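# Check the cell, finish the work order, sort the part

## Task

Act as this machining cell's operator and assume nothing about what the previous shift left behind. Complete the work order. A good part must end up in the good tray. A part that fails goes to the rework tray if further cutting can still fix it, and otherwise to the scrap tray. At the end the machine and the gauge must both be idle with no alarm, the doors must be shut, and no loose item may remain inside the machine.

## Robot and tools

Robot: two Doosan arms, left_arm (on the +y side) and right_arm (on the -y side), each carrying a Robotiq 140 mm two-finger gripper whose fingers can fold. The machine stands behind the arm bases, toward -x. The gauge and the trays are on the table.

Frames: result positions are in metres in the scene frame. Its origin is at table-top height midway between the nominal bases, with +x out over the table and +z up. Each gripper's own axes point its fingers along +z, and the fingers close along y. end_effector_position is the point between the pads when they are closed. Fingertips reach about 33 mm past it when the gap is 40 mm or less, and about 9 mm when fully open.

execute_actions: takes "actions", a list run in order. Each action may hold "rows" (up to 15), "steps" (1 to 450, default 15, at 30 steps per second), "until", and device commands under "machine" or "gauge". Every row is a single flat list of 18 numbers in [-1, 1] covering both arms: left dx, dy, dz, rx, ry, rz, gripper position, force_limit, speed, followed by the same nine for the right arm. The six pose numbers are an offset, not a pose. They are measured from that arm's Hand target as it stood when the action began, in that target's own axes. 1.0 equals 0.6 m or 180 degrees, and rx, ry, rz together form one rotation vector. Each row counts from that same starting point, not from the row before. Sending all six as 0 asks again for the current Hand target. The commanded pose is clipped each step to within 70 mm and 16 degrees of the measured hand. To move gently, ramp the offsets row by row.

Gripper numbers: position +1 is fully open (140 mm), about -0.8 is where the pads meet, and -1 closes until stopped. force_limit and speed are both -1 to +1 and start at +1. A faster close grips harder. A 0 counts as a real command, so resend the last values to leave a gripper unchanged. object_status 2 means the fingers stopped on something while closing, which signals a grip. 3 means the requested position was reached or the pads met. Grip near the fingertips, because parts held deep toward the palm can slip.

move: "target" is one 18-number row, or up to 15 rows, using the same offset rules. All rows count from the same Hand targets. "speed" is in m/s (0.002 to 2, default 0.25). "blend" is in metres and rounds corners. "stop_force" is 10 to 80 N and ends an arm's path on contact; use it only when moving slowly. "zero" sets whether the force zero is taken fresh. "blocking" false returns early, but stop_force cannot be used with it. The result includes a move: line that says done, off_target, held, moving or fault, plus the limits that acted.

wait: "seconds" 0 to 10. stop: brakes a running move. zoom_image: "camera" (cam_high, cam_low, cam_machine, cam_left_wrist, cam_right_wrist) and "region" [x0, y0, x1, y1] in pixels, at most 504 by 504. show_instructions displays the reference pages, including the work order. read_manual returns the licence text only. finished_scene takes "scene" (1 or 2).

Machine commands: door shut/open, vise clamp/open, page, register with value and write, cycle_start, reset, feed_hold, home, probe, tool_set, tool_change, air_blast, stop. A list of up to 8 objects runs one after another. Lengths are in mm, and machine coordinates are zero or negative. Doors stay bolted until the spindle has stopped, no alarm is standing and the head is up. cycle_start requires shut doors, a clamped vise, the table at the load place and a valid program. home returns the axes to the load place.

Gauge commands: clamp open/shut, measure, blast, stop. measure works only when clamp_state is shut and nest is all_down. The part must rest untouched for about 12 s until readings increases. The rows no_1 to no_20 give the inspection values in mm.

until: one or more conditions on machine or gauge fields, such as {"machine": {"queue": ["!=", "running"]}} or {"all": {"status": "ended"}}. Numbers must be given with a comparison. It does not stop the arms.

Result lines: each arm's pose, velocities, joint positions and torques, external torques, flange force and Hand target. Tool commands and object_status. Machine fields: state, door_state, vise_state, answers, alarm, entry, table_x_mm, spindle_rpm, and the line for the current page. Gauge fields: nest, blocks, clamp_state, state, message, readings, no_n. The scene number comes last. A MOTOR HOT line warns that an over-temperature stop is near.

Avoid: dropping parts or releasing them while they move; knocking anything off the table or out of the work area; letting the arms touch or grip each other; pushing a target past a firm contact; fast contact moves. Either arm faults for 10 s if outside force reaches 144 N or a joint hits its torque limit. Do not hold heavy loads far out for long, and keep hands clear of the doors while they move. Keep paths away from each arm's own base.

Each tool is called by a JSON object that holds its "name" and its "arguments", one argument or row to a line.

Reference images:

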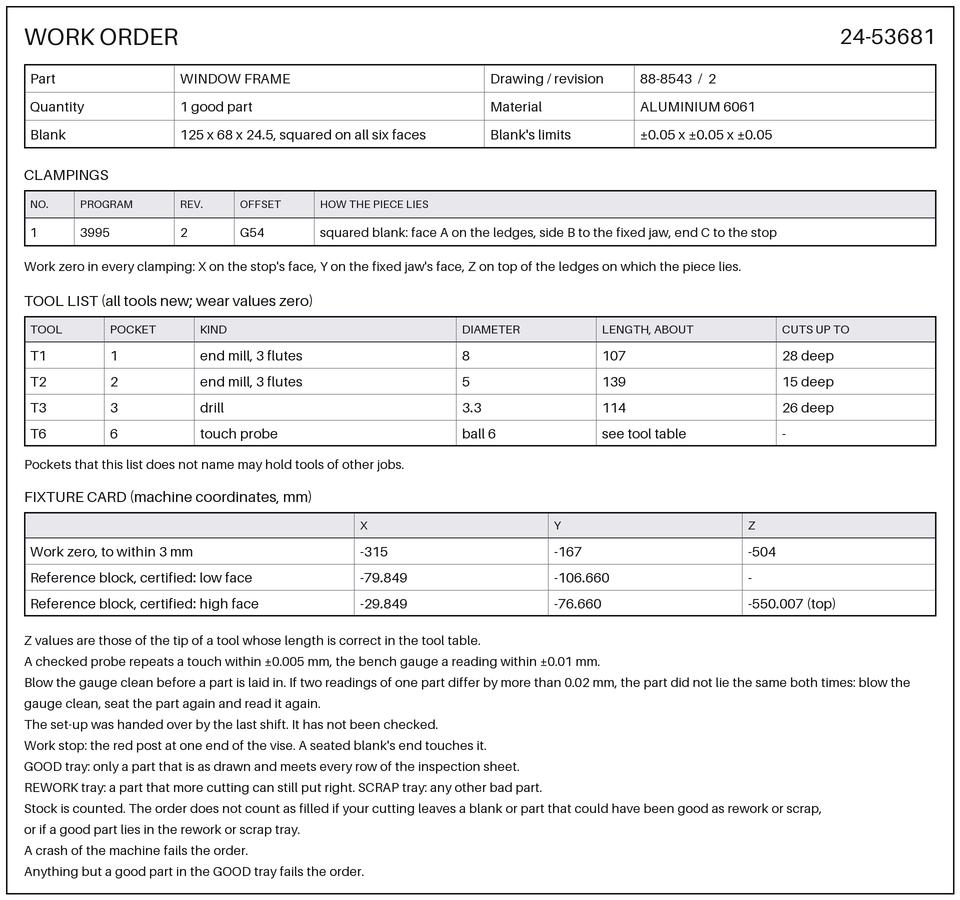

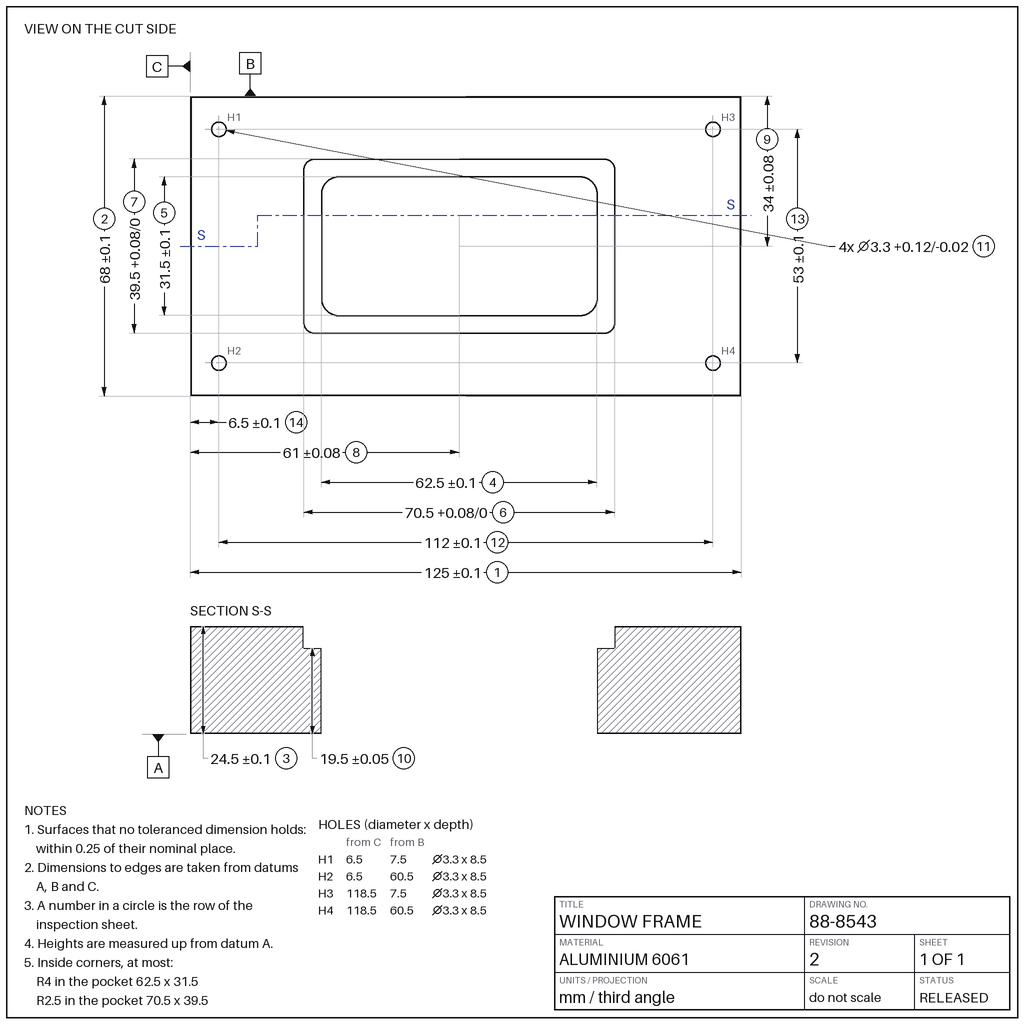

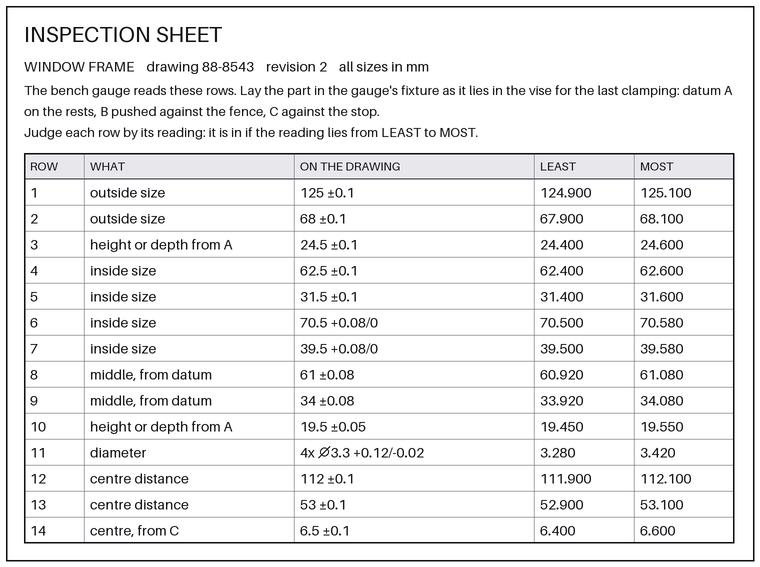

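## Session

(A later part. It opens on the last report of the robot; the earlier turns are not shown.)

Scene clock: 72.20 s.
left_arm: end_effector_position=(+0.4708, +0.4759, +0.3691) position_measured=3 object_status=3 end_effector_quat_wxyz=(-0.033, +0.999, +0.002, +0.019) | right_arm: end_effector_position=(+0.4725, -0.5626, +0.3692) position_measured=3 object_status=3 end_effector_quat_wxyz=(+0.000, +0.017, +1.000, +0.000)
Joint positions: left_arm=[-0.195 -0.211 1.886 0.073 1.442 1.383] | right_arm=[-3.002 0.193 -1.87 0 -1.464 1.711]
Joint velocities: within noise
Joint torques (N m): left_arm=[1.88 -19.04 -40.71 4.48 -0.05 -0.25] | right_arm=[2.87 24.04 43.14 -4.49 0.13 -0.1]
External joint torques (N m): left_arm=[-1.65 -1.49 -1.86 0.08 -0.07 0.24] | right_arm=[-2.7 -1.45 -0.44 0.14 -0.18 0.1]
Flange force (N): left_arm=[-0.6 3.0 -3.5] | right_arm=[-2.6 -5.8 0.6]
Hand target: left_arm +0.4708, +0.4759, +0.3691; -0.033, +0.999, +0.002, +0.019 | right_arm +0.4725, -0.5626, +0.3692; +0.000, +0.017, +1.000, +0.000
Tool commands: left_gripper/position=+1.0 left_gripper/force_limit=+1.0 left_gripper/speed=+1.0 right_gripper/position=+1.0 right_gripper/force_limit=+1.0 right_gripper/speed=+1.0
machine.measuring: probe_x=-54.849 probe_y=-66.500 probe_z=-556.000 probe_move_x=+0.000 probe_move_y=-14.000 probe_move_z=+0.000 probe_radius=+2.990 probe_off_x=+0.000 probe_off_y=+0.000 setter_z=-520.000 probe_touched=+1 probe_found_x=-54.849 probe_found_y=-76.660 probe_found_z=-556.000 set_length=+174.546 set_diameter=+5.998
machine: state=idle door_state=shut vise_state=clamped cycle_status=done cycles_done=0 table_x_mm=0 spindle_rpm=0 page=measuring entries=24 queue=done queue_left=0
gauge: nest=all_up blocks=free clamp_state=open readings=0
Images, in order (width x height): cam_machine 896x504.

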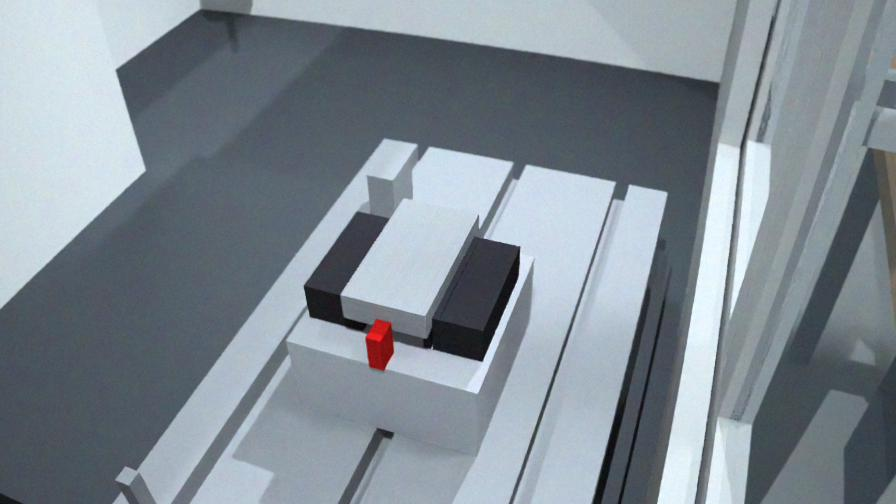

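{"name": "execute_actions", "arguments": {
  "actions": [
    {"machine":[{"register":"probe_move_y","value":0,"write":true},{"register":"probe_move_z","value":-20,"write":true},{"register":"probe_z","value":-468,"write":true},{"register":"probe_x","value":-308,"write":true},{"register":"probe_y","value":-177,"write":true},{"probe":true}],"steps":450,"until":{"machine":{"queue":["!=","running"]}}}
  ],
  "cameras": []
}}

{"name": "execute_actions", "arguments": {
  "actions": [
    {"machine":[{"register":"probe_y","value":-229,"write":true},{"probe":true}],"steps":450,"until":{"machine":{"queue":["!=","running"]}}}
  ],
  "cameras": []
}}

{"name": "execute_actions", "arguments": {
  "actions": [
    {"machine":[{"register":"probe_x","value":-200,"write":true},{"probe":true}],"steps":450,"until":{"machine":{"queue":["!=","running"]}}}
  ],
  "cameras": []
}}

{"name": "execute_actions", "arguments": {
  "actions": [
    {"machine":[{"register":"probe_y","value":-177,"write":true},{"probe":true}],"steps":450,"until":{"machine":{"queue":["!=","running"]}}}
  ],
  "cameras": []
}}

{"name": "execute_actions", "arguments": {
  "actions": [
    {"machine":[{"register":"probe_x","value":-255,"write":true},{"register":"probe_y","value":-150,"write":true},{"register":"probe_move_z","value":-30,"write":true},{"probe":true}],"steps":450,"until":{"machine":{"queue":["!=","running"]}}}
  ],
  "cameras": []
}}

{"name": "execute_actions", "arguments": {
  "actions": [
    {"machine":[{"register":"probe_y","value":-256,"write":true},{"probe":true}],"steps":450,"until":{"machine":{"queue":["!=","running"]}}}
  ],
  "cameras": []
}}

Scene clock: 81.73 s.
left_arm: end_effector_position=(+0.4708, +0.4759, +0.3691) position_measured=3 object_status=3 end_effector_quat_wxyz=(-0.033, +0.999, +0.002, +0.019) | right_arm: end_effector_position=(+0.4725, -0.5626, +0.3692) position_measured=3 object_status=3 end_effector_quat_wxyz=(+0.000, +0.017, +1.000, +0.000)
Joint positions: left_arm=[-0.195 -0.211 1.886 0.073 1.442 1.383] | right_arm=[-3.002 0.193 -1.87 0 -1.464 1.711]
Joint velocities: within noise
Joint torques (N m): left_arm=[1.54 -19.36 -40.5 4.42 -0.03 -0.19] | right_arm=[3.09 23.71 43.1 -4.51 0.18 -0.11]
External joint torques (N m): left_arm=[-1.18 -1.68 -2.14 0.16 -0.07 0.19] | right_arm=[-2.93 -1.71 -0.93 0.2 -0.25 0.11]
Flange force (N): left_arm=[-0.3 2.0 -3.9] | right_arm=[-2.5 -6.3 1.4]
Hand target: left_arm +0.4708, +0.4759, +0.3691; -0.033, +0.999, +0.002, +0.019 | right_arm +0.4725, -0.5626, +0.3692; +0.000, +0.017, +1.000, +0.000
Tool commands: left_gripper/position=+1.0 left_gripper/force_limit=+1.0 left_gripper/speed=+1.0 right_gripper/position=+1.0 right_gripper/force_limit=+1.0 right_gripper/speed=+1.0
machine.measuring: probe_x=-308.000 probe_y=-177.000 probe_z=-468.000 probe_move_x=+0.000 probe_move_y=+0.000 probe_move_z=-20.000 probe_radius=+2.990 probe_off_x=+0.000 probe_off_y=+0.000 setter_z=-520.000 probe_touched=+1 probe_found_x=-308.000 probe_found_y=-177.000 probe_found_z=-478.325 set_length=+174.546 set_diameter=+5.998
machine: state=idle door_state=shut vise_state=clamped cycle_status=done cycles_done=0 table_x_mm=0 spindle_rpm=0 page=measuring entries=30 queue=done queue_left=0
gauge: nest=all_up blocks=free clamp_state=open readings=0
No camera images: "cameras" was empty.

Scene clock: 89.47 s.
left_arm: end_effector_position=(+0.4708, +0.4759, +0.3691) position_measured=3 object_status=3 end_effector_quat_wxyz=(-0.033, +0.999, +0.002, +0.019) | right_arm: end_effector_position=(+0.4725, -0.5626, +0.3692) position_measured=3 object_status=3 end_effector_quat_wxyz=(+0.000, +0.017, +1.000, +0.000)
Joint positions: left_arm=[-0.195 -0.211 1.886 0.073 1.442 1.383] | right_arm=[-3.002 0.193 -1.87 0 -1.464 1.711]
Joint velocities: within noise
Joint torques (N m): left_arm=[1.49 -19.52 -40.58 4.48 -0.07 -0.23] | right_arm=[2.67 24 43.16 -4.53 0.18 -0.14]
External joint torques (N m): left_arm=[-1.25 -1.25 -2.24 0.12 -0.05 0.22] | right_arm=[-2.56 -1.25 -0.45 0.18 -0.24 0.14]
Flange force (N): left_arm=[0.5 2.2 -4.0] | right_arm=[-2.2 -5.4 0.5]
Hand target: left_arm +0.4708, +0.4759, +0.3691; -0.033, +0.999, +0.002, +0.019 | right_arm +0.4725, -0.5626, +0.3692; +0.000, +0.017, +1.000, +0.000
Tool commands: left_gripper/position=+1.0 left_gripper/force_limit=+1.0 left_gripper/speed=+1.0 right_gripper/position=+1.0 right_gripper/force_limit=+1.0 right_gripper/speed=+1.0
machine.measuring: probe_x=-308.000 probe_y=-229.000 probe_z=-468.000 probe_move_x=+0.000 probe_move_y=+0.000 probe_move_z=-20.000 probe_radius=+2.990 probe_off_x=+0.000 probe_off_y=+0.000 setter_z=-520.000 probe_touched=+1 probe_found_x=-308.000 probe_found_y=-229.000 probe_found_z=-478.325 set_length=+174.546 set_diameter=+5.998
machine: state=idle door_state=shut vise_state=clamped cycle_status=done cycles_done=0 table_x_mm=0 spindle_rpm=0 page=measuring entries=32 queue=done queue_left=0
gauge: nest=all_up blocks=free clamp_state=open readings=0
No camera images: "cameras" was empty.

Scene clock: 97.00 s.
left_arm: end_effector_position=(+0.4708, +0.4759, +0.3691) position_measured=3 object_status=3 end_effector_quat_wxyz=(-0.033, +0.999, +0.002, +0.019) | right_arm: end_effector_position=(+0.4725, -0.5626, +0.3692) position_measured=3 object_status=3 end_effector_quat_wxyz=(+0.000, +0.017, +1.000, +0.000)
Joint positions: left_arm=[-0.195 -0.211 1.886 0.073 1.442 1.383] | right_arm=[-3.002 0.193 -1.87 0 -1.464 1.711]
Joint velocities: within noise
Joint torques (N m): left_arm=[1.32 -19.31 -40.69 4.45 -0.07 -0.24] | right_arm=[2.77 24.03 43.24 -4.47 0.18 -0.11]
External joint torques (N m): left_arm=[-1.1 -1.22 -2.04 0.13 -0.05 0.24] | right_arm=[-2.49 -2.21 -0.87 0.15 -0.23 0.11]
Flange force (N): left_arm=[0.4 1.8 -3.7] | right_arm=[-3.2 -5.2 1.4]
Hand target: left_arm +0.4708, +0.4759, +0.3691; -0.033, +0.999, +0.002, +0.019 | right_arm +0.4725, -0.5626, +0.3692; +0.000, +0.017, +1.000, +0.000
Tool commands: left_gripper/position=+1.0 left_gripper/force_limit=+1.0 left_gripper/speed=+1.0 right_gripper/position=+1.0 right_gripper/force_limit=+1.0 right_gripper/speed=+1.0
machine.measuring: probe_x=-200.000 probe_y=-229.000 probe_z=-468.000 probe_move_x=+0.000 probe_move_y=+0.000 probe_move_z=-20.000 probe_radius=+2.990 probe_off_x=+0.000 probe_off_y=+0.000 setter_z=-520.000 probe_touched=+1 probe_found_x=-200.000 probe_found_y=-229.000 probe_found_z=-478.326 set_length=+174.546 set_diameter=+5.998
machine: state=idle door_state=shut vise_state=clamped cycle_status=done cycles_done=0 table_x_mm=0 spindle_rpm=0 page=measuring entries=34 queue=done queue_left=0
gauge: nest=all_up blocks=free clamp_state=open readings=0
No camera images: "cameras" was empty.

Scene clock: 104.27 s.
left_arm: end_effector_position=(+0.4708, +0.4759, +0.3691) position_measured=3 object_status=3 end_effector_quat_wxyz=(-0.033, +0.999, +0.002, +0.019) | right_arm: end_effector_position=(+0.4725, -0.5626, +0.3692) position_measured=3 object_status=3 end_effector_quat_wxyz=(+0.000, +0.017, +1.000, +0.000)
Joint positions: left_arm=[-0.195 -0.211 1.886 0.073 1.442 1.383] | right_arm=[-3.002 0.193 -1.87 0 -1.464 1.711]
Joint velocities: within noise
Joint torques (N m): left_arm=[1.63 -19.53 -40.66 4.46 -0.05 -0.29] | right_arm=[2.64 23.91 43.07 -4.53 0.19 -0.11]
External joint torques (N m): left_arm=[-1.34 -1.66 -2.15 0.12 -0.06 0.28] | right_arm=[-2.33 -1.86 -0.6 0.2 -0.25 0.11]
Flange force (N): left_arm=[-0.3 2.2 -4.0] | right_arm=[-2.9 -4.9 0.9]
Hand target: left_arm +0.4708, +0.4759, +0.3691; -0.033, +0.999, +0.002, +0.019 | right_arm +0.4725, -0.5626, +0.3692; +0.000, +0.017, +1.000, +0.000
Tool commands: left_gripper/position=+1.0 left_gripper/force_limit=+1.0 left_gripper/speed=+1.0 right_gripper/position=+1.0 right_gripper/force_limit=+1.0 right_gripper/speed=+1.0
machine.measuring: probe_x=-200.000 probe_y=-177.000 probe_z=-468.000 probe_move_x=+0.000 probe_move_y=+0.000 probe_move_z=-20.000 probe_radius=+2.990 probe_off_x=+0.000 probe_off_y=+0.000 setter_z=-520.000 probe_touched=+1 probe_found_x=-200.000 probe_found_y=-177.000 probe_found_z=-478.325 set_length=+174.546 set_diameter=+5.998
machine: state=idle door_state=shut vise_state=clamped cycle_status=done cycles_done=0 table_x_mm=0 spindle_rpm=0 page=measuring entries=36 queue=done queue_left=0
gauge: nest=all_up blocks=free clamp_state=open readings=0
No camera images: "cameras" was empty.

Scene clock: 113.90 s.
left_arm: end_effector_position=(+0.4708, +0.4759, +0.3691) position_measured=3 object_status=3 end_effector_quat_wxyz=(-0.033, +0.999, +0.002, +0.019) | right_arm: end_effector_position=(+0.4725, -0.5626, +0.3692) position_measured=3 object_status=3 end_effector_quat_wxyz=(+0.000, +0.017, +1.000, +0.000)
Joint positions: left_arm=[-0.195 -0.211 1.886 0.073 1.442 1.383] | right_arm=[-3.002 0.193 -1.87 0 -1.464 1.711]
Joint velocities: within noise
Joint torques (N m): left_arm=[1.52 -19.47 -40.68 4.41 0 -0.28] | right_arm=[2.89 23.9 43.21 -4.52 0.16 -0.11]
External joint torques (N m): left_arm=[-1.22 -1.66 -2 0.18 -0.11 0.27] | right_arm=[-2.9 -1.6 -0.7 0.17 -0.22 0.12]
Flange force (N): left_arm=[-0.4 1.9 -3.6] | right_arm=[-2.6 -6.2 1.0]
Hand target: left_arm +0.4708, +0.4759, +0.3691; -0.033, +0.999, +0.002, +0.019 | right_arm +0.4725, -0.5626, +0.3692; +0.000, +0.017, +1.000, +0.000
Tool commands: left_gripper/position=+1.0 left_gripper/force_limit=+1.0 left_gripper/speed=+1.0 right_gripper/position=+1.0 right_gripper/force_limit=+1.0 right_gripper/speed=+1.0
machine.measuring: probe_x=-255.000 probe_y=-150.000 probe_z=-468.000 probe_move_x=+0.000 probe_move_y=+0.000 probe_move_z=-30.000 probe_radius=+2.990 probe_off_x=+0.000 probe_off_y=+0.000 setter_z=-520.000 probe_touched=+1 probe_found_x=-255.000 probe_found_y=-150.000 probe_found_z=-492.801 set_length=+174.546 set_diameter=+5.998
machine: state=idle door_state=shut vise_state=clamped cycle_status=done cycles_done=0 table_x_mm=0 spindle_rpm=0 page=measuring entries=40 queue=done queue_left=0
gauge: nest=all_up blocks=free clamp_state=open readings=0
No camera images: "cameras" was empty.

Scene clock: 123.63 s.
left_arm: end_effector_position=(+0.4708, +0.4759, +0.3691) position_measured=3 object_status=3 end_effector_quat_wxyz=(-0.033, +0.999, +0.002, +0.019) | right_arm: end_effector_position=(+0.4725, -0.5626, +0.3692) position_measured=3 object_status=3 end_effector_quat_wxyz=(+0.000, +0.017, +1.000, +0.000)
Joint positions: left_arm=[-0.195 -0.211 1.886 0.073 1.442 1.383] | right_arm=[-3.002 0.193 -1.87 0 -1.464 1.711]
Joint velocities: within noise
Joint torques (N m): left_arm=[1.71 -19.19 -40.84 4.49 -0.12 -0.31] | right_arm=[2.85 24.06 43.17 -4.51 0.17 -0.17]
External joint torques (N m): left_arm=[-1.67 -0.61 -1.67 0.07 -0.01 0.31] | right_arm=[-2.57 -1.94 -0.61 0.17 -0.22 0.17]
Flange force (N): left_arm=[0.7 3.0 -3.1] | right_arm=[-3.1 -5.3 1.0]
Hand target: left_arm +0.4708, +0.4759, +0.3691; -0.033, +0.999, +0.002, +0.019 | right_arm +0.4725, -0.5626, +0.3692; +0.000, +0.017, +1.000, +0.000
Tool commands: left_gripper/position=+1.0 left_gripper/force_limit=+1.0 left_gripper/speed=+1.0 right_gripper/position=+1.0 right_gripper/force_limit=+1.0 right_gripper/speed=+1.0
machine.measuring: probe_x=-255.000 probe_y=-256.000 probe_z=-468.000 probe_move_x=+0.000 probe_move_y=+0.000 probe_move_z=-30.000 probe_radius=+2.990 probe_off_x=+0.000 probe_off_y=+0.000 setter_z=-520.000 probe_touched=+1 probe_found_x=-255.000 probe_found_y=-256.000 probe_found_z=-492.800 set_length=+174.546 set_diameter=+5.998
machine: state=idle door_state=shut vise_state=clamped cycle_status=done cycles_done=0 table_x_mm=0 spindle_rpm=0 page=measuring entries=42 queue=done queue_left=0
gauge: nest=all_up blocks=free clamp_state=open readings=0
No camera images: "cameras" was empty.

{"name": "execute_actions", "arguments": {
  "actions": [
    {"machine":[{"register":"probe_move_z","value":0,"write":true},{"register":"probe_z","value":-488,"write":true},{"register":"probe_y","value":-158,"write":true},{"register":"probe_move_y","value":-16,"write":true},{"probe":true}],"steps":450,"until":{"machine":{"queue":["!=","running"]}}}
  ],
  "cameras": []
}}

{"name": "execute_actions", "arguments": {
  "actions": [
    {"machine":[{"register":"probe_y","value":-247,"write":true},{"register":"probe_move_y","value":16,"write":true},{"probe":true}],"steps":450,"until":{"machine":{"queue":["!=","running"]}}}
  ],
  "cameras": []
}}

{"name": "execute_actions", "arguments": {
  "actions": [
    {"machine":[{"register":"probe_move_y","value":0,"write":true},{"register":"probe_x","value":-181,"write":true},{"register":"probe_y","value":-225,"write":true},{"register":"probe_move_x","value":-16,"write":true},{"probe":true}],"steps":450,"until":{"machine":{"queue":["!=","running"]}}}
  ],
  "cameras": []
}}

{"name": "execute_actions", "arguments": {
  "actions": [
    {"machine":[{"register":"probe_x","value":-328,"write":true},{"register":"probe_move_x","value":16,"write":true},{"probe":true}],"steps":450,"until":{"machine":{"queue":["!=","running"]}}}
  ],
  "cameras": []
}}

{"name": "execute_actions", "arguments": {
  "actions": [
    {"machine":[{"register":"probe_y","value":-177,"write":true},{"probe":true}],"steps":450,"until":{"machine":{"queue":["!=","running"]}}}
  ],
  "cameras": []
}}

Scene clock: 132.63 s.
left_arm: end_effector_position=(+0.4708, +0.4759, +0.3691) position_measured=3 object_status=3 end_effector_quat_wxyz=(-0.033, +0.999, +0.002, +0.019) | right_arm: end_effector_position=(+0.4725, -0.5626, +0.3692) position_measured=3 object_status=3 end_effector_quat_wxyz=(+0.000, +0.017, +1.000, +0.000)
Joint positions: left_arm=[-0.195 -0.211 1.886 0.073 1.442 1.383] | right_arm=[-3.002 0.193 -1.87 0 -1.464 1.711]
Joint velocities: within noise
Joint torques (N m): left_arm=[1.46 -19.78 -40.67 4.5 -0.02 -0.2] | right_arm=[2.88 23.91 43.32 -4.46 0.14 -0.13]
External joint torques (N m): left_arm=[-1.22 -0.73 -1.87 0.07 -0.09 0.2] | right_arm=[-2.74 -1.66 -0.95 0.13 -0.2 0.13]
Flange force (N): left_arm=[0.9 2.3 -3.2] | right_arm=[-2.3 -5.8 1.5]
Hand target: left_arm +0.4708, +0.4759, +0.3691; -0.033, +0.999, +0.002, +0.019 | right_arm +0.4725, -0.5626, +0.3692; +0.000, +0.017, +1.000, +0.000
Tool commands: left_gripper/position=+1.0 left_gripper/force_limit=+1.0 left_gripper/speed=+1.0 right_gripper/position=+1.0 right_gripper/force_limit=+1.0 right_gripper/speed=+1.0
machine.measuring: probe_x=-255.000 probe_y=-158.000 probe_z=-488.000 probe_move_x=+0.000 probe_move_y=-16.000 probe_move_z=+0.000 probe_radius=+2.990 probe_off_x=+0.000 probe_off_y=+0.000 setter_z=-520.000 probe_touched=+1 probe_found_x=-255.000 probe_found_y=-168.993 probe_found_z=-488.000 set_length=+174.546 set_diameter=+5.998
machine: state=idle door_state=shut vise_state=clamped cycle_status=done cycles_done=0 table_x_mm=0 spindle_rpm=0 page=measuring entries=47 queue=done queue_left=0
gauge: nest=all_up blocks=free clamp_state=open readings=0
No camera images: "cameras" was empty.

Scene clock: 140.37 s.
left_arm: end_effector_position=(+0.4708, +0.4759, +0.3691) position_measured=3 object_status=3 end_effector_quat_wxyz=(-0.033, +0.999, +0.002, +0.019) | right_arm: end_effector_position=(+0.4725, -0.5626, +0.3692) position_measured=3 object_status=3 end_effector_quat_wxyz=(+0.000, +0.017, +1.000, +0.000)
Joint positions: left_arm=[-0.195 -0.211 1.886 0.073 1.442 1.383] | right_arm=[-3.002 0.193 -1.87 0 -1.464 1.711]
Joint velocities: within noise
Joint torques (N m): left_arm=[1.61 -19.2 -40.77 4.5 -0.01 -0.24] | right_arm=[2.91 24.02 43.26 -4.53 0.17 -0.09]
External joint torques (N m): left_arm=[-1.25 -1.84 -1.94 0.09 -0.1 0.23] | right_arm=[-2.72 -2.04 -0.88 0.21 -0.22 0.09]
Flange force (N): left_arm=[-0.9 2.0 -3.6] | right_arm=[-3.0 -5.8 1.4]
Hand target: left_arm +0.4708, +0.4759, +0.3691; -0.033, +0.999, +0.002, +0.019 | right_arm +0.4725, -0.5626, +0.3692; +0.000, +0.017, +1.000, +0.000
Tool commands: left_gripper/position=+1.0 left_gripper/force_limit=+1.0 left_gripper/speed=+1.0 right_gripper/position=+1.0 right_gripper/force_limit=+1.0 right_gripper/speed=+1.0
machine.measuring: probe_x=-255.000 probe_y=-247.000 probe_z=-488.000 probe_move_x=+0.000 probe_move_y=+16.000 probe_move_z=+0.000 probe_radius=+2.990 probe_off_x=+0.000 probe_off_y=+0.000 setter_z=-520.000 probe_touched=+1 probe_found_x=-255.000 probe_found_y=-237.039 probe_found_z=-488.000 set_length=+174.546 set_diameter=+5.998
machine: state=idle door_state=shut vise_state=clamped cycle_status=done cycles_done=0 table_x_mm=0 spindle_rpm=0 page=measuring entries=50 queue=done queue_left=0
gauge: nest=all_up blocks=free clamp_state=open readings=0
No camera images: "cameras" was empty.

Scene clock: 148.37 s.
left_arm: end_effector_position=(+0.4708, +0.4759, +0.3691) position_measured=3 object_status=3 end_effector_quat_wxyz=(-0.033, +0.999, +0.002, +0.019) | right_arm: end_effector_position=(+0.4725, -0.5626, +0.3692) position_measured=3 object_status=3 end_effector_quat_wxyz=(+0.000, +0.017, +1.000, +0.000)
Joint positions: left_arm=[-0.195 -0.211 1.886 0.073 1.442 1.383] | right_arm=[-3.002 0.193 -1.87 0 -1.464 1.711]
Joint velocities: within noise
Joint torques (N m): left_arm=[1.67 -19.23 -40.78 4.49 -0.05 -0.18] | right_arm=[2.8 24.02 43.3 -4.54 0.14 -0.12]
External joint torques (N m): left_arm=[-1.3 -1.82 -1.98 0.1 -0.07 0.18] | right_arm=[-2.63 -1.63 -0.82 0.21 -0.2 0.12]
Flange force (N): left_arm=[-0.8 2.3 -3.7] | right_arm=[-2.4 -5.6 1.3]
Hand target: left_arm +0.4708, +0.4759, +0.3691; -0.033, +0.999, +0.002, +0.019 | right_arm +0.4725, -0.5626, +0.3692; +0.000, +0.017, +1.000, +0.000
Tool commands: left_gripper/position=+1.0 left_gripper/force_limit=+1.0 left_gripper/speed=+1.0 right_gripper/position=+1.0 right_gripper/force_limit=+1.0 right_gripper/speed=+1.0
machine.measuring: probe_x=-181.000 probe_y=-225.000 probe_z=-488.000 probe_move_x=-16.000 probe_move_y=+0.000 probe_move_z=+0.000 probe_radius=+2.990 probe_off_x=+0.000 probe_off_y=+0.000 setter_z=-520.000 probe_touched=+1 probe_found_x=-191.478 probe_found_y=-225.000 probe_found_z=-488.000 set_length=+174.546 set_diameter=+5.998
machine: state=idle door_state=shut vise_state=clamped cycle_status=done cycles_done=0 table_x_mm=0 spindle_rpm=0 page=measuring entries=55 queue=done queue_left=0
gauge: nest=all_up blocks=free clamp_state=open readings=0
No camera images: "cameras" was empty.

Scene clock: 156.37 s.
left_arm: end_effector_position=(+0.4708, +0.4759, +0.3691) position_measured=3 object_status=3 end_effector_quat_wxyz=(-0.033, +0.999, +0.002, +0.019) | right_arm: end_effector_position=(+0.4725, -0.5626, +0.3692) position_measured=3 object_status=3 end_effector_quat_wxyz=(+0.000, +0.017, +1.000, +0.000)
Joint positions: left_arm=[-0.195 -0.211 1.886 0.073 1.442 1.383] | right_arm=[-3.002 0.193 -1.87 0 -1.464 1.711]
Joint velocities: within noise
Joint torques (N m): left_arm=[2.03 -19.44 -40.83 4.48 -0.06 -0.18] | right_arm=[2.94 24.22 43.31 -4.48 0.16 -0.12]
External joint torques (N m): left_arm=[-1.75 -1.53 -1.97 0.12 -0.05 0.18] | right_arm=[-2.66 -2.37 -0.96 0.16 -0.21 0.12]
Flange force (N): left_arm=[-0.5 3.4 -3.7] | right_arm=[-3.4 -5.6 1.6]
Hand target: left_arm +0.4708, +0.4759, +0.3691; -0.033, +0.999, +0.002, +0.019 | right_arm +0.4725, -0.5626, +0.3692; +0.000, +0.017, +1.000, +0.000
Tool commands: left_gripper/position=+1.0 left_gripper/force_limit=+1.0 left_gripper/speed=+1.0 right_gripper/position=+1.0 right_gripper/force_limit=+1.0 right_gripper/speed=+1.0
machine.measuring: probe_x=-328.000 probe_y=-225.000 probe_z=-488.000 probe_move_x=+16.000 probe_move_y=+0.000 probe_move_z=+0.000 probe_radius=+2.990 probe_off_x=+0.000 probe_off_y=+0.000 setter_z=-520.000 probe_touched=+1 probe_found_x=-316.502 probe_found_y=-225.000 probe_found_z=-488.000 set_length=+174.546 set_diameter=+5.998
machine: state=idle door_state=shut vise_state=clamped cycle_status=done cycles_done=0 table_x_mm=0 spindle_rpm=0 page=measuring entries=58 queue=done queue_left=0
gauge: nest=all_up blocks=free clamp_state=open readings=0
No camera images: "cameras" was empty.

Scene clock: 164.00 s.
left_arm: end_effector_position=(+0.4708, +0.4759, +0.3691) position_measured=3 object_status=3 end_effector_quat_wxyz=(-0.033, +0.999, +0.002, +0.019) | right_arm: end_effector_position=(+0.4725, -0.5626, +0.3692) position_measured=3 object_status=3 end_effector_quat_wxyz=(+0.000, +0.017, +1.000, +0.000)
Joint positions: left_arm=[-0.195 -0.211 1.886 0.073 1.442 1.383] | right_arm=[-3.002 0.193 -1.87 0 -1.464 1.711]
Joint velocities: within noise
Joint torques (N m): left_arm=[1.63 -19.47 -40.66 4.43 -0.04 -0.27] | right_arm=[3.18 24.22 43.12 -4.53 0.16 -0.07]
External joint torques (N m): left_arm=[-1.36 -1.66 -2.07 0.16 -0.06 0.27] | right_arm=[-3.11 -1.6 -0.56 0.18 -0.22 0.07]
Flange force (N): left_arm=[-0.4 2.3 -3.8] | right_arm=[-2.8 -6.8 0.8]
Hand target: left_arm +0.4708, +0.4759, +0.3691; -0.033, +0.999, +0.002, +0.019 | right_arm +0.4725, -0.5626, +0.3692; +0.000, +0.017, +1.000, +0.000
Tool commands: left_gripper/position=+1.0 left_gripper/force_limit=+1.0 left_gripper/speed=+1.0 right_gripper/position=+1.0 right_gripper/force_limit=+1.0 right_gripper/speed=+1.0
machine.measuring: probe_x=-328.000 probe_y=-177.000 probe_z=-488.000 probe_move_x=+16.000 probe_move_y=+0.000 probe_move_z=+0.000 probe_radius=+2.990 probe_off_x=+0.000 probe_off_y=+0.000 setter_z=-520.000 probe_touched=+1 probe_found_x=-316.500 probe_found_y=-177.000 probe_found_z=-488.000 set_length=+174.546 set_diameter=+5.998
machine: state=idle door_state=shut vise_state=clamped cycle_status=done cycles_done=0 table_x_mm=0 spindle_rpm=0 page=measuring entries=60 queue=done queue_left=0
gauge: nest=all_up blocks=free clamp_state=open readings=0
No camera images: "cameras" was empty.

{"name": "execute_actions", "arguments": {
  "actions": [
    {"machine":[{"register":"tool_call","value":1,"write":true},{"tool_change":true},{"tool_set":true,"page":"measuring"}],"steps":450,"until":{"machine":{"queue":["!=","running"]}}},
    {"steps":450,"until":{"machine":{"queue":["!=","running"]}}}
  ],
  "cameras": ["cam_machine"]
}}

{"name": "execute_actions", "arguments": {
  "actions": [
    {"machine":[{"register":"tool_call","value":2,"write":true},{"tool_change":true},{"tool_set":true,"page":"measuring"}],"steps":450,"until":{"machine":{"queue":["!=","running"]}}},
    {"steps":450,"until":{"machine":{"queue":["!=","running"]}}}
  ],
  "cameras": ["cam_machine"]
}}

{"name": "execute_actions", "arguments": {
  "actions": [
    {"machine":[{"register":"tool_call","value":3,"write":true},{"tool_change":true},{"tool_set":true,"page":"measuring"}],"steps":450,"until":{"machine":{"queue":["!=","running"]}}},
    {"steps":450,"until":{"machine":{"queue":["!=","running"]}}}
  ],
  "cameras": ["cam_machine"]
}}

Scene clock: 190.53 s.
left_arm: end_effector_position=(+0.4708, +0.4759, +0.3691) position_measured=3 object_status=3 end_effector_quat_wxyz=(-0.033, +0.999, +0.002, +0.019) | right_arm: end_effector_position=(+0.4725, -0.5626, +0.3692) position_measured=3 object_status=3 end_effector_quat_wxyz=(+0.000, +0.017, +1.000, +0.000)
Joint positions: left_arm=[-0.195 -0.211 1.886 0.073 1.442 1.383] | right_arm=[-3.002 0.193 -1.87 0 -1.464 1.711]
Joint velocities: within noise
Joint torques (N m): left_arm=[1.94 -19.49 -40.76 4.45 0.02 -0.23] | right_arm=[2.62 23.68 43.29 -4.52 0.19 -0.11]
External joint torques (N m): left_arm=[-1.61 -1.59 -2.03 0.15 -0.13 0.23] | right_arm=[-2.57 -1.22 -0.71 0.17 -0.24 0.11]
External joint torques at the end of the 1st action: left_arm=[-1.26 -2.06 -2.25 0.14 -0.03 0.26] | right_arm=[-2.8 -2.04 -0.86 0.15 -0.24 0.14]
Flange force (N): left_arm=[-0.5 2.9 -3.7] | right_arm=[-1.8 -5.5 1.0]
Flange force at the end of the 1st action (N): left_arm=[-0.8 2.0 -4.3] | right_arm=[-3.1 -5.9 1.4]
Hand target: left_arm +0.4708, +0.4759, +0.3691; -0.033, +0.999, +0.002, +0.019 | right_arm +0.4725, -0.5626, +0.3692; +0.000, +0.017, +1.000, +0.000
Tool commands: left_gripper/position=+1.0 left_gripper/force_limit=+1.0 left_gripper/speed=+1.0 right_gripper/position=+1.0 right_gripper/force_limit=+1.0 right_gripper/speed=+1.0
machine.measuring: probe_x=-328.000 probe_y=-177.000 probe_z=-488.000 probe_move_x=+16.000 probe_move_y=+0.000 probe_move_z=+0.000 probe_radius=+2.990 probe_off_x=+0.000 probe_off_y=+0.000 setter_z=-520.000 probe_touched=+1 probe_found_x=-316.500 probe_found_y=-177.000 probe_found_z=-488.000 set_length=+106.719 set_diameter=+7.995
machine: state=idle door_state=shut vise_state=clamped cycle_status=done cycles_done=0 table_x_mm=0 spindle_rpm=0 page=measuring entries=63 queue=done queue_left=0
gauge: nest=all_up blocks=free clamp_state=open readings=0
Images, in order (width x height): cam_machine 896x504.

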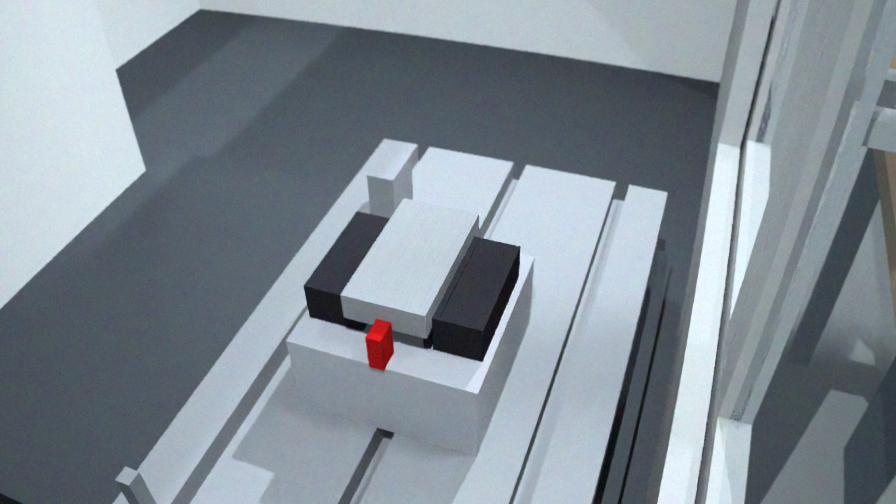

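Scene clock: 215.47 s.
left_arm: end_effector_position=(+0.4708, +0.4759, +0.3691) position_measured=3 object_status=3 end_effector_quat_wxyz=(-0.033, +0.999, +0.002, +0.019) | right_arm: end_effector_position=(+0.4725, -0.5626, +0.3692) position_measured=3 object_status=3 end_effector_quat_wxyz=(+0.000, +0.017, +1.000, +0.000)
Joint positions: left_arm=[-0.195 -0.211 1.886 0.073 1.442 1.383] | right_arm=[-3.002 0.193 -1.87 0 -1.464 1.711]
Joint velocities: within noise
Joint torques (N m): left_arm=[1.52 -19.18 -40.78 4.54 -0.03 -0.21] | right_arm=[2.75 24.06 43.3 -4.54 0.16 -0.09]
External joint torques (N m): left_arm=[-1.07 -2.93 -2.37 0.08 -0.08 0.2] | right_arm=[-2.65 -1.42 -0.54 0.17 -0.21 0.09]
External joint torques at the end of the 1st action: left_arm=[-1.29 -2.05 -2.23 0.15 -0.05 0.2] | right_arm=[-2.76 -1.89 -0.65 0.15 -0.23 0.13]
Flange force (N): left_arm=[-2.1 1.5 -4.5] | right_arm=[-2.4 -5.7 0.8]
Flange force at the end of the 1st action (N): left_arm=[-0.9 2.2 -4.2] | right_arm=[-3.1 -5.8 1.0]
Hand target: left_arm +0.4708, +0.4759, +0.3691; -0.033, +0.999, +0.002, +0.019 | right_arm +0.4725, -0.5626, +0.3692; +0.000, +0.017, +1.000, +0.000
Tool commands: left_gripper/position=+1.0 left_gripper/force_limit=+1.0 left_gripper/speed=+1.0 right_gripper/position=+1.0 right_gripper/force_limit=+1.0 right_gripper/speed=+1.0
machine.measuring: probe_x=-328.000 probe_y=-177.000 probe_z=-488.000 probe_move_x=+16.000 probe_move_y=+0.000 probe_move_z=+0.000 probe_radius=+2.990 probe_off_x=+0.000 probe_off_y=+0.000 setter_z=-520.000 probe_touched=+1 probe_found_x=-316.500 probe_found_y=-177.000 probe_found_z=-488.000 set_length=+139.270 set_diameter=+4.999
machine: state=idle door_state=shut vise_state=clamped cycle_status=done cycles_done=0 table_x_mm=0 spindle_rpm=0 page=measuring entries=66 queue=done queue_left=0
gauge: nest=all_up blocks=free clamp_state=open readings=0
Images, in order (width x height): cam_machine 896x504.

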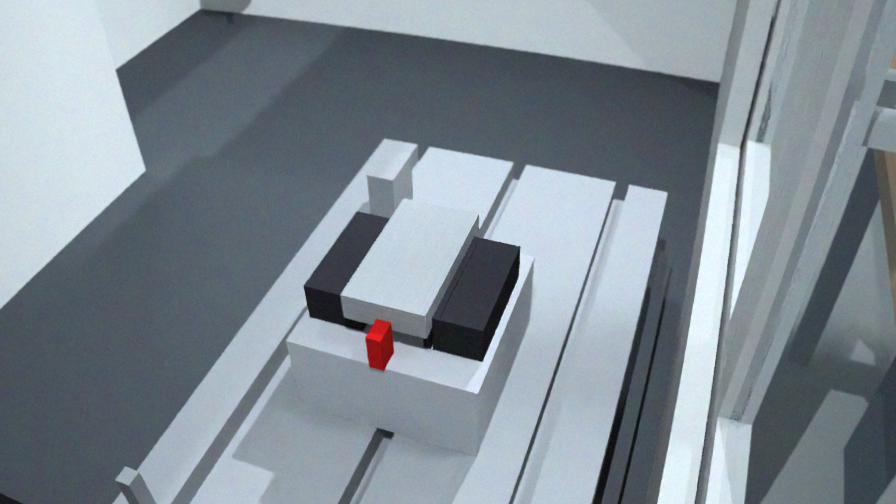

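Scene clock: 241.23 s.
left_arm: end_effector_position=(+0.4708, +0.4759, +0.3691) position_measured=3 object_status=3 end_effector_quat_wxyz=(-0.033, +0.999, +0.002, +0.019) | right_arm: end_effector_position=(+0.4725, -0.5626, +0.3692) position_measured=3 object_status=3 end_effector_quat_wxyz=(+0.000, +0.017, +1.000, +0.000)
Joint positions: left_arm=[-0.195 -0.211 1.886 0.073 1.442 1.383] | right_arm=[-3.002 0.193 -1.87 0 -1.464 1.711]
Joint velocities: within noise
Joint torques (N m): left_arm=[1.67 -19.12 -40.72 4.49 -0.03 -0.18] | right_arm=[2.98 24.01 43.19 -4.51 0.18 -0.09]
External joint torques (N m): left_arm=[-1.29 -2.12 -2.09 0.1 -0.08 0.18] | right_arm=[-2.83 -1.42 -0.73 0.18 -0.24 0.09]
External joint torques at the end of the 1st action: left_arm=[-1.6 -1.37 -2.07 0.13 -0.07 0.26] | right_arm=[-2.57 -1.73 -0.82 0.18 -0.24 0.09]
Flange force (N): left_arm=[-1.2 2.2 -3.9] | right_arm=[-2.2 -6.1 1.0]
Flange force at the end of the 1st action (N): left_arm=[0.0 2.9 -3.8] | right_arm=[-2.5 -5.5 1.2]
Hand target: left_arm +0.4708, +0.4759, +0.3691; -0.033, +0.999, +0.002, +0.019 | right_arm +0.4725, -0.5626, +0.3692; +0.000, +0.017, +1.000, +0.000
Tool commands: left_gripper/position=+1.0 left_gripper/force_limit=+1.0 left_gripper/speed=+1.0 right_gripper/position=+1.0 right_gripper/force_limit=+1.0 right_gripper/speed=+1.0
machine.measuring: probe_x=-328.000 probe_y=-177.000 probe_z=-488.000 probe_move_x=+16.000 probe_move_y=+0.000 probe_move_z=+0.000 probe_radius=+2.990 probe_off_x=+0.000 probe_off_y=+0.000 setter_z=-520.000 probe_touched=+1 probe_found_x=-316.500 probe_found_y=-177.000 probe_found_z=-488.000 set_length=+113.973 set_diameter=+3.301
machine: state=idle door_state=shut vise_state=clamped cycle_status=done cycles_done=0 table_x_mm=0 spindle_rpm=0 page=measuring entries=69 queue=done queue_left=0
gauge: nest=all_up blocks=free clamp_state=open readings=0
Images, in order (width x height): cam_machine 896x504.

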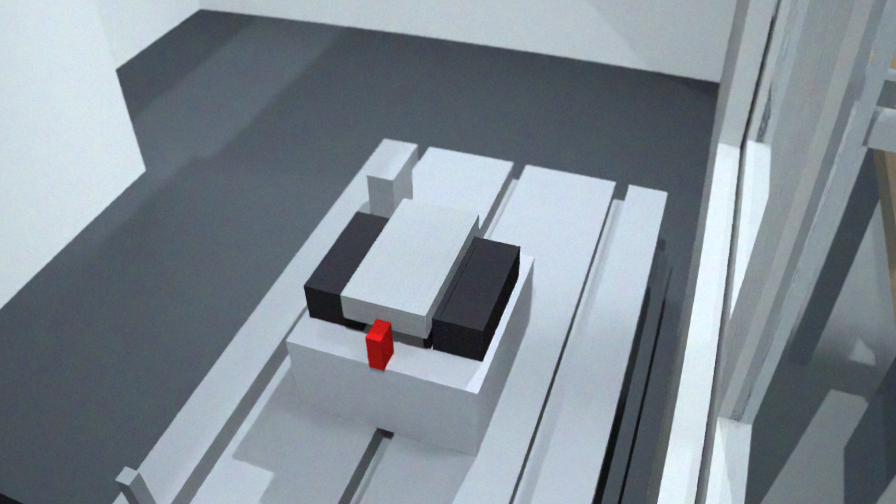

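{"name": "execute_actions", "arguments": {
  "actions": [
    {"machine":{"page":"program","cycle_start":true},"steps":450,"until":{"machine":{"state":["!=","running"]}}}
  ],
  "cameras": ["cam_machine"]
}}

{"name": "execute_actions", "arguments": {
  "actions": [
    {"steps":450,"until":{"machine":{"state":["!=","running"]}}},
    {"steps":450,"until":{"machine":{"state":["!=","running"]}}},
    {"steps":450,"until":{"machine":{"state":["!=","running"]}}},
    {"steps":450,"until":{"machine":{"state":["!=","running"]}}}
  ],
  "cameras": ["cam_machine"]
}}

Scene clock: 242.57 s.
left_arm: end_effector_position=(+0.4708, +0.4759, +0.3691) position_measured=3 object_status=3 end_effector_quat_wxyz=(-0.033, +0.999, +0.002, +0.019) | right_arm: end_effector_position=(+0.4725, -0.5626, +0.3692) position_measured=3 object_status=3 end_effector_quat_wxyz=(+0.000, +0.017, +1.000, +0.000)
Joint positions: left_arm=[-0.195 -0.211 1.886 0.073 1.442 1.383] | right_arm=[-3.002 0.193 -1.87 0 -1.464 1.711]
Joint velocities: within noise
Joint torques (N m): left_arm=[1.33 -19.3 -40.54 4.46 -0.01 -0.25] | right_arm=[2.73 24 43.24 -4.54 0.19 -0.09]
External joint torques (N m): left_arm=[-1.1 -1.45 -2.14 0.12 -0.1 0.25] | right_arm=[-2.54 -1.9 -0.67 0.19 -0.24 0.09]
Flange force (N): left_arm=[0.1 1.8 -3.8] | right_arm=[-3.0 -5.4 1.0]
Hand target: left_arm +0.4708, +0.4759, +0.3691; -0.033, +0.999, +0.002, +0.019 | right_arm +0.4725, -0.5626, +0.3692; +0.000, +0.017, +1.000, +0.000
Tool commands: left_gripper/position=+1.0 left_gripper/force_limit=+1.0 left_gripper/speed=+1.0 right_gripper/position=+1.0 right_gripper/force_limit=+1.0 right_gripper/speed=+1.0
machine.program: program=+3995 tool_call=+3 tool_in_spindle=+3 program_revision=+2 program_offset=+54 load_peak=+0 stored1_number=+1016 stored1_revision=+5 stored2_number=+3995 stored2_revision=+2 stored3_number=+4739 stored3_revision=+6 stored4_number=+0 stored4_revision=+0 cycles=+0
machine: state=running door_state=shut vise_state=clamped cycle_status=moving cycles_done=0 table_x_mm=34 spindle_rpm=0 page=program entries=70 queue=running queue_left=0
gauge: nest=all_up blocks=free clamp_state=open readings=0
Images, in order (width x height): cam_machine 896x504.

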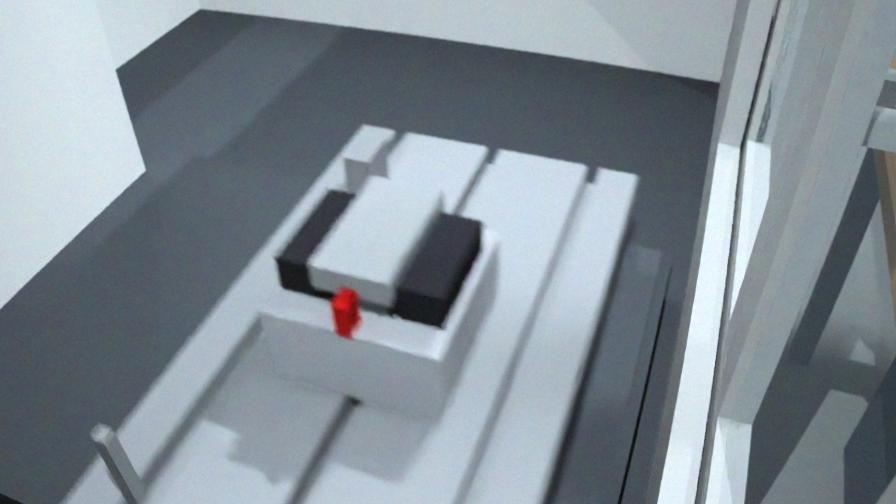

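Scene clock: 302.77 s.
left_arm: end_effector_position=(+0.4708, +0.4759, +0.3691) position_measured=3 object_status=3 end_effector_quat_wxyz=(-0.033, +0.999, +0.002, +0.019) | right_arm: end_effector_position=(+0.4725, -0.5626, +0.3692) position_measured=3 object_status=3 end_effector_quat_wxyz=(+0.000, +0.017, +1.000, +0.000)
Joint positions: left_arm=[-0.195 -0.211 1.886 0.073 1.442 1.383] | right_arm=[-3.002 0.193 -1.87 0 -1.464 1.711]
Joint velocities: within noise
Joint torques (N m): left_arm=[1.74 -19.36 -40.5 4.41 -0.01 -0.2] | right_arm=[2.66 23.79 43.29 -4.53 0.16 -0.11]
External joint torques (N m): left_arm=[-1.42 -1.8 -2.28 0.19 -0.1 0.2] | right_arm=[-2.63 -1.34 -0.81 0.19 -0.22 0.11]
External joint torques at the end of the 1st action: left_arm=[-1.16 -1.72 -2.16 0.12 -0.1 0.22] | right_arm=[-2.72 -1.57 -0.62 0.19 -0.24 0.12]
External joint torques at the end of the 2nd action: left_arm=[-1.13 -2.18 -2.19 0.17 -0.1 0.25] | right_arm=[-2.62 -1.52 -0.76 0.15 -0.2 0.13]
External joint torques at the end of the 3rd action: left_arm=[-1.18 -2.41 -2.32 0.16 -0.11 0.23] | right_arm=[-2.69 -1.86 -0.78 0.22 -0.24 0.12]
Flange force (N): left_arm=[-0.4 2.5 -4.2] | right_arm=[-1.9 -5.7 1.2]
Flange force at the end of the 1st action (N): left_arm=[-0.3 1.9 -3.9] | right_arm=[-2.6 -5.8 0.9]
Flange force at the end of the 2nd action (N): left_arm=[-1.0 1.7 -4.0] | right_arm=[-2.3 -5.6 1.2]
Flange force at the end of the 3rd action (N): left_arm=[-1.3 1.8 -4.3] | right_arm=[-2.8 -5.7 1.2]
Hand target: left_arm +0.4708, +0.4759, +0.3691; -0.033, +0.999, +0.002, +0.019 | right_arm +0.4725, -0.5626, +0.3692; +0.000, +0.017, +1.000, +0.000
Tool commands: left_gripper/position=+1.0 left_gripper/force_limit=+1.0 left_gripper/speed=+1.0 right_gripper/position=+1.0 right_gripper/force_limit=+1.0 right_gripper/speed=+1.0
machine.program: program=+3995 tool_call=+3 tool_in_spindle=+1 program_revision=+2 program_offset=+54 load_peak=+4 stored1_number=+1016 stored1_revision=+5 stored2_number=+3995 stored2_revision=+2 stored3_number=+4739 stored3_revision=+6 stored4_number=+0 stored4_revision=+0 cycles=+0
machine: state=running door_state=shut vise_state=clamped cycle_status=moving cycles_done=0 table_x_mm=88 spindle_rpm=10000 page=program entries=70 queue=running queue_left=0
gauge: nest=all_up blocks=free clamp_state=open readings=0
Images, in order (width x height): cam_machine 896x504.

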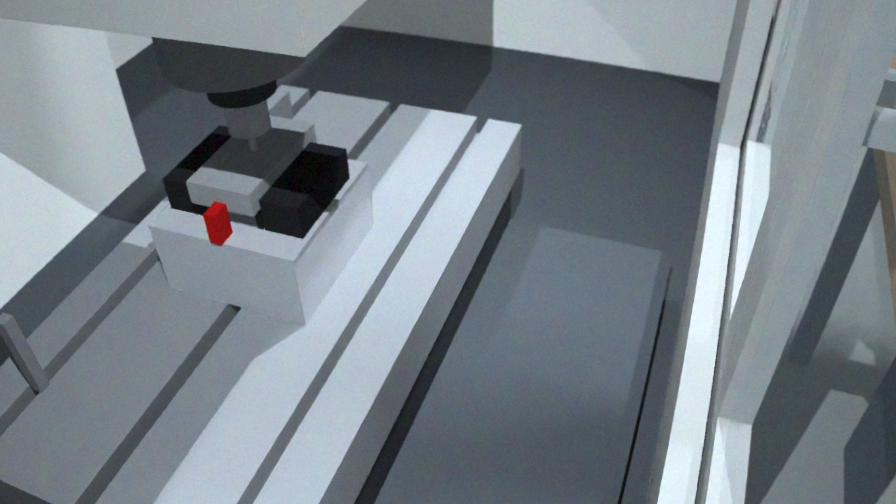

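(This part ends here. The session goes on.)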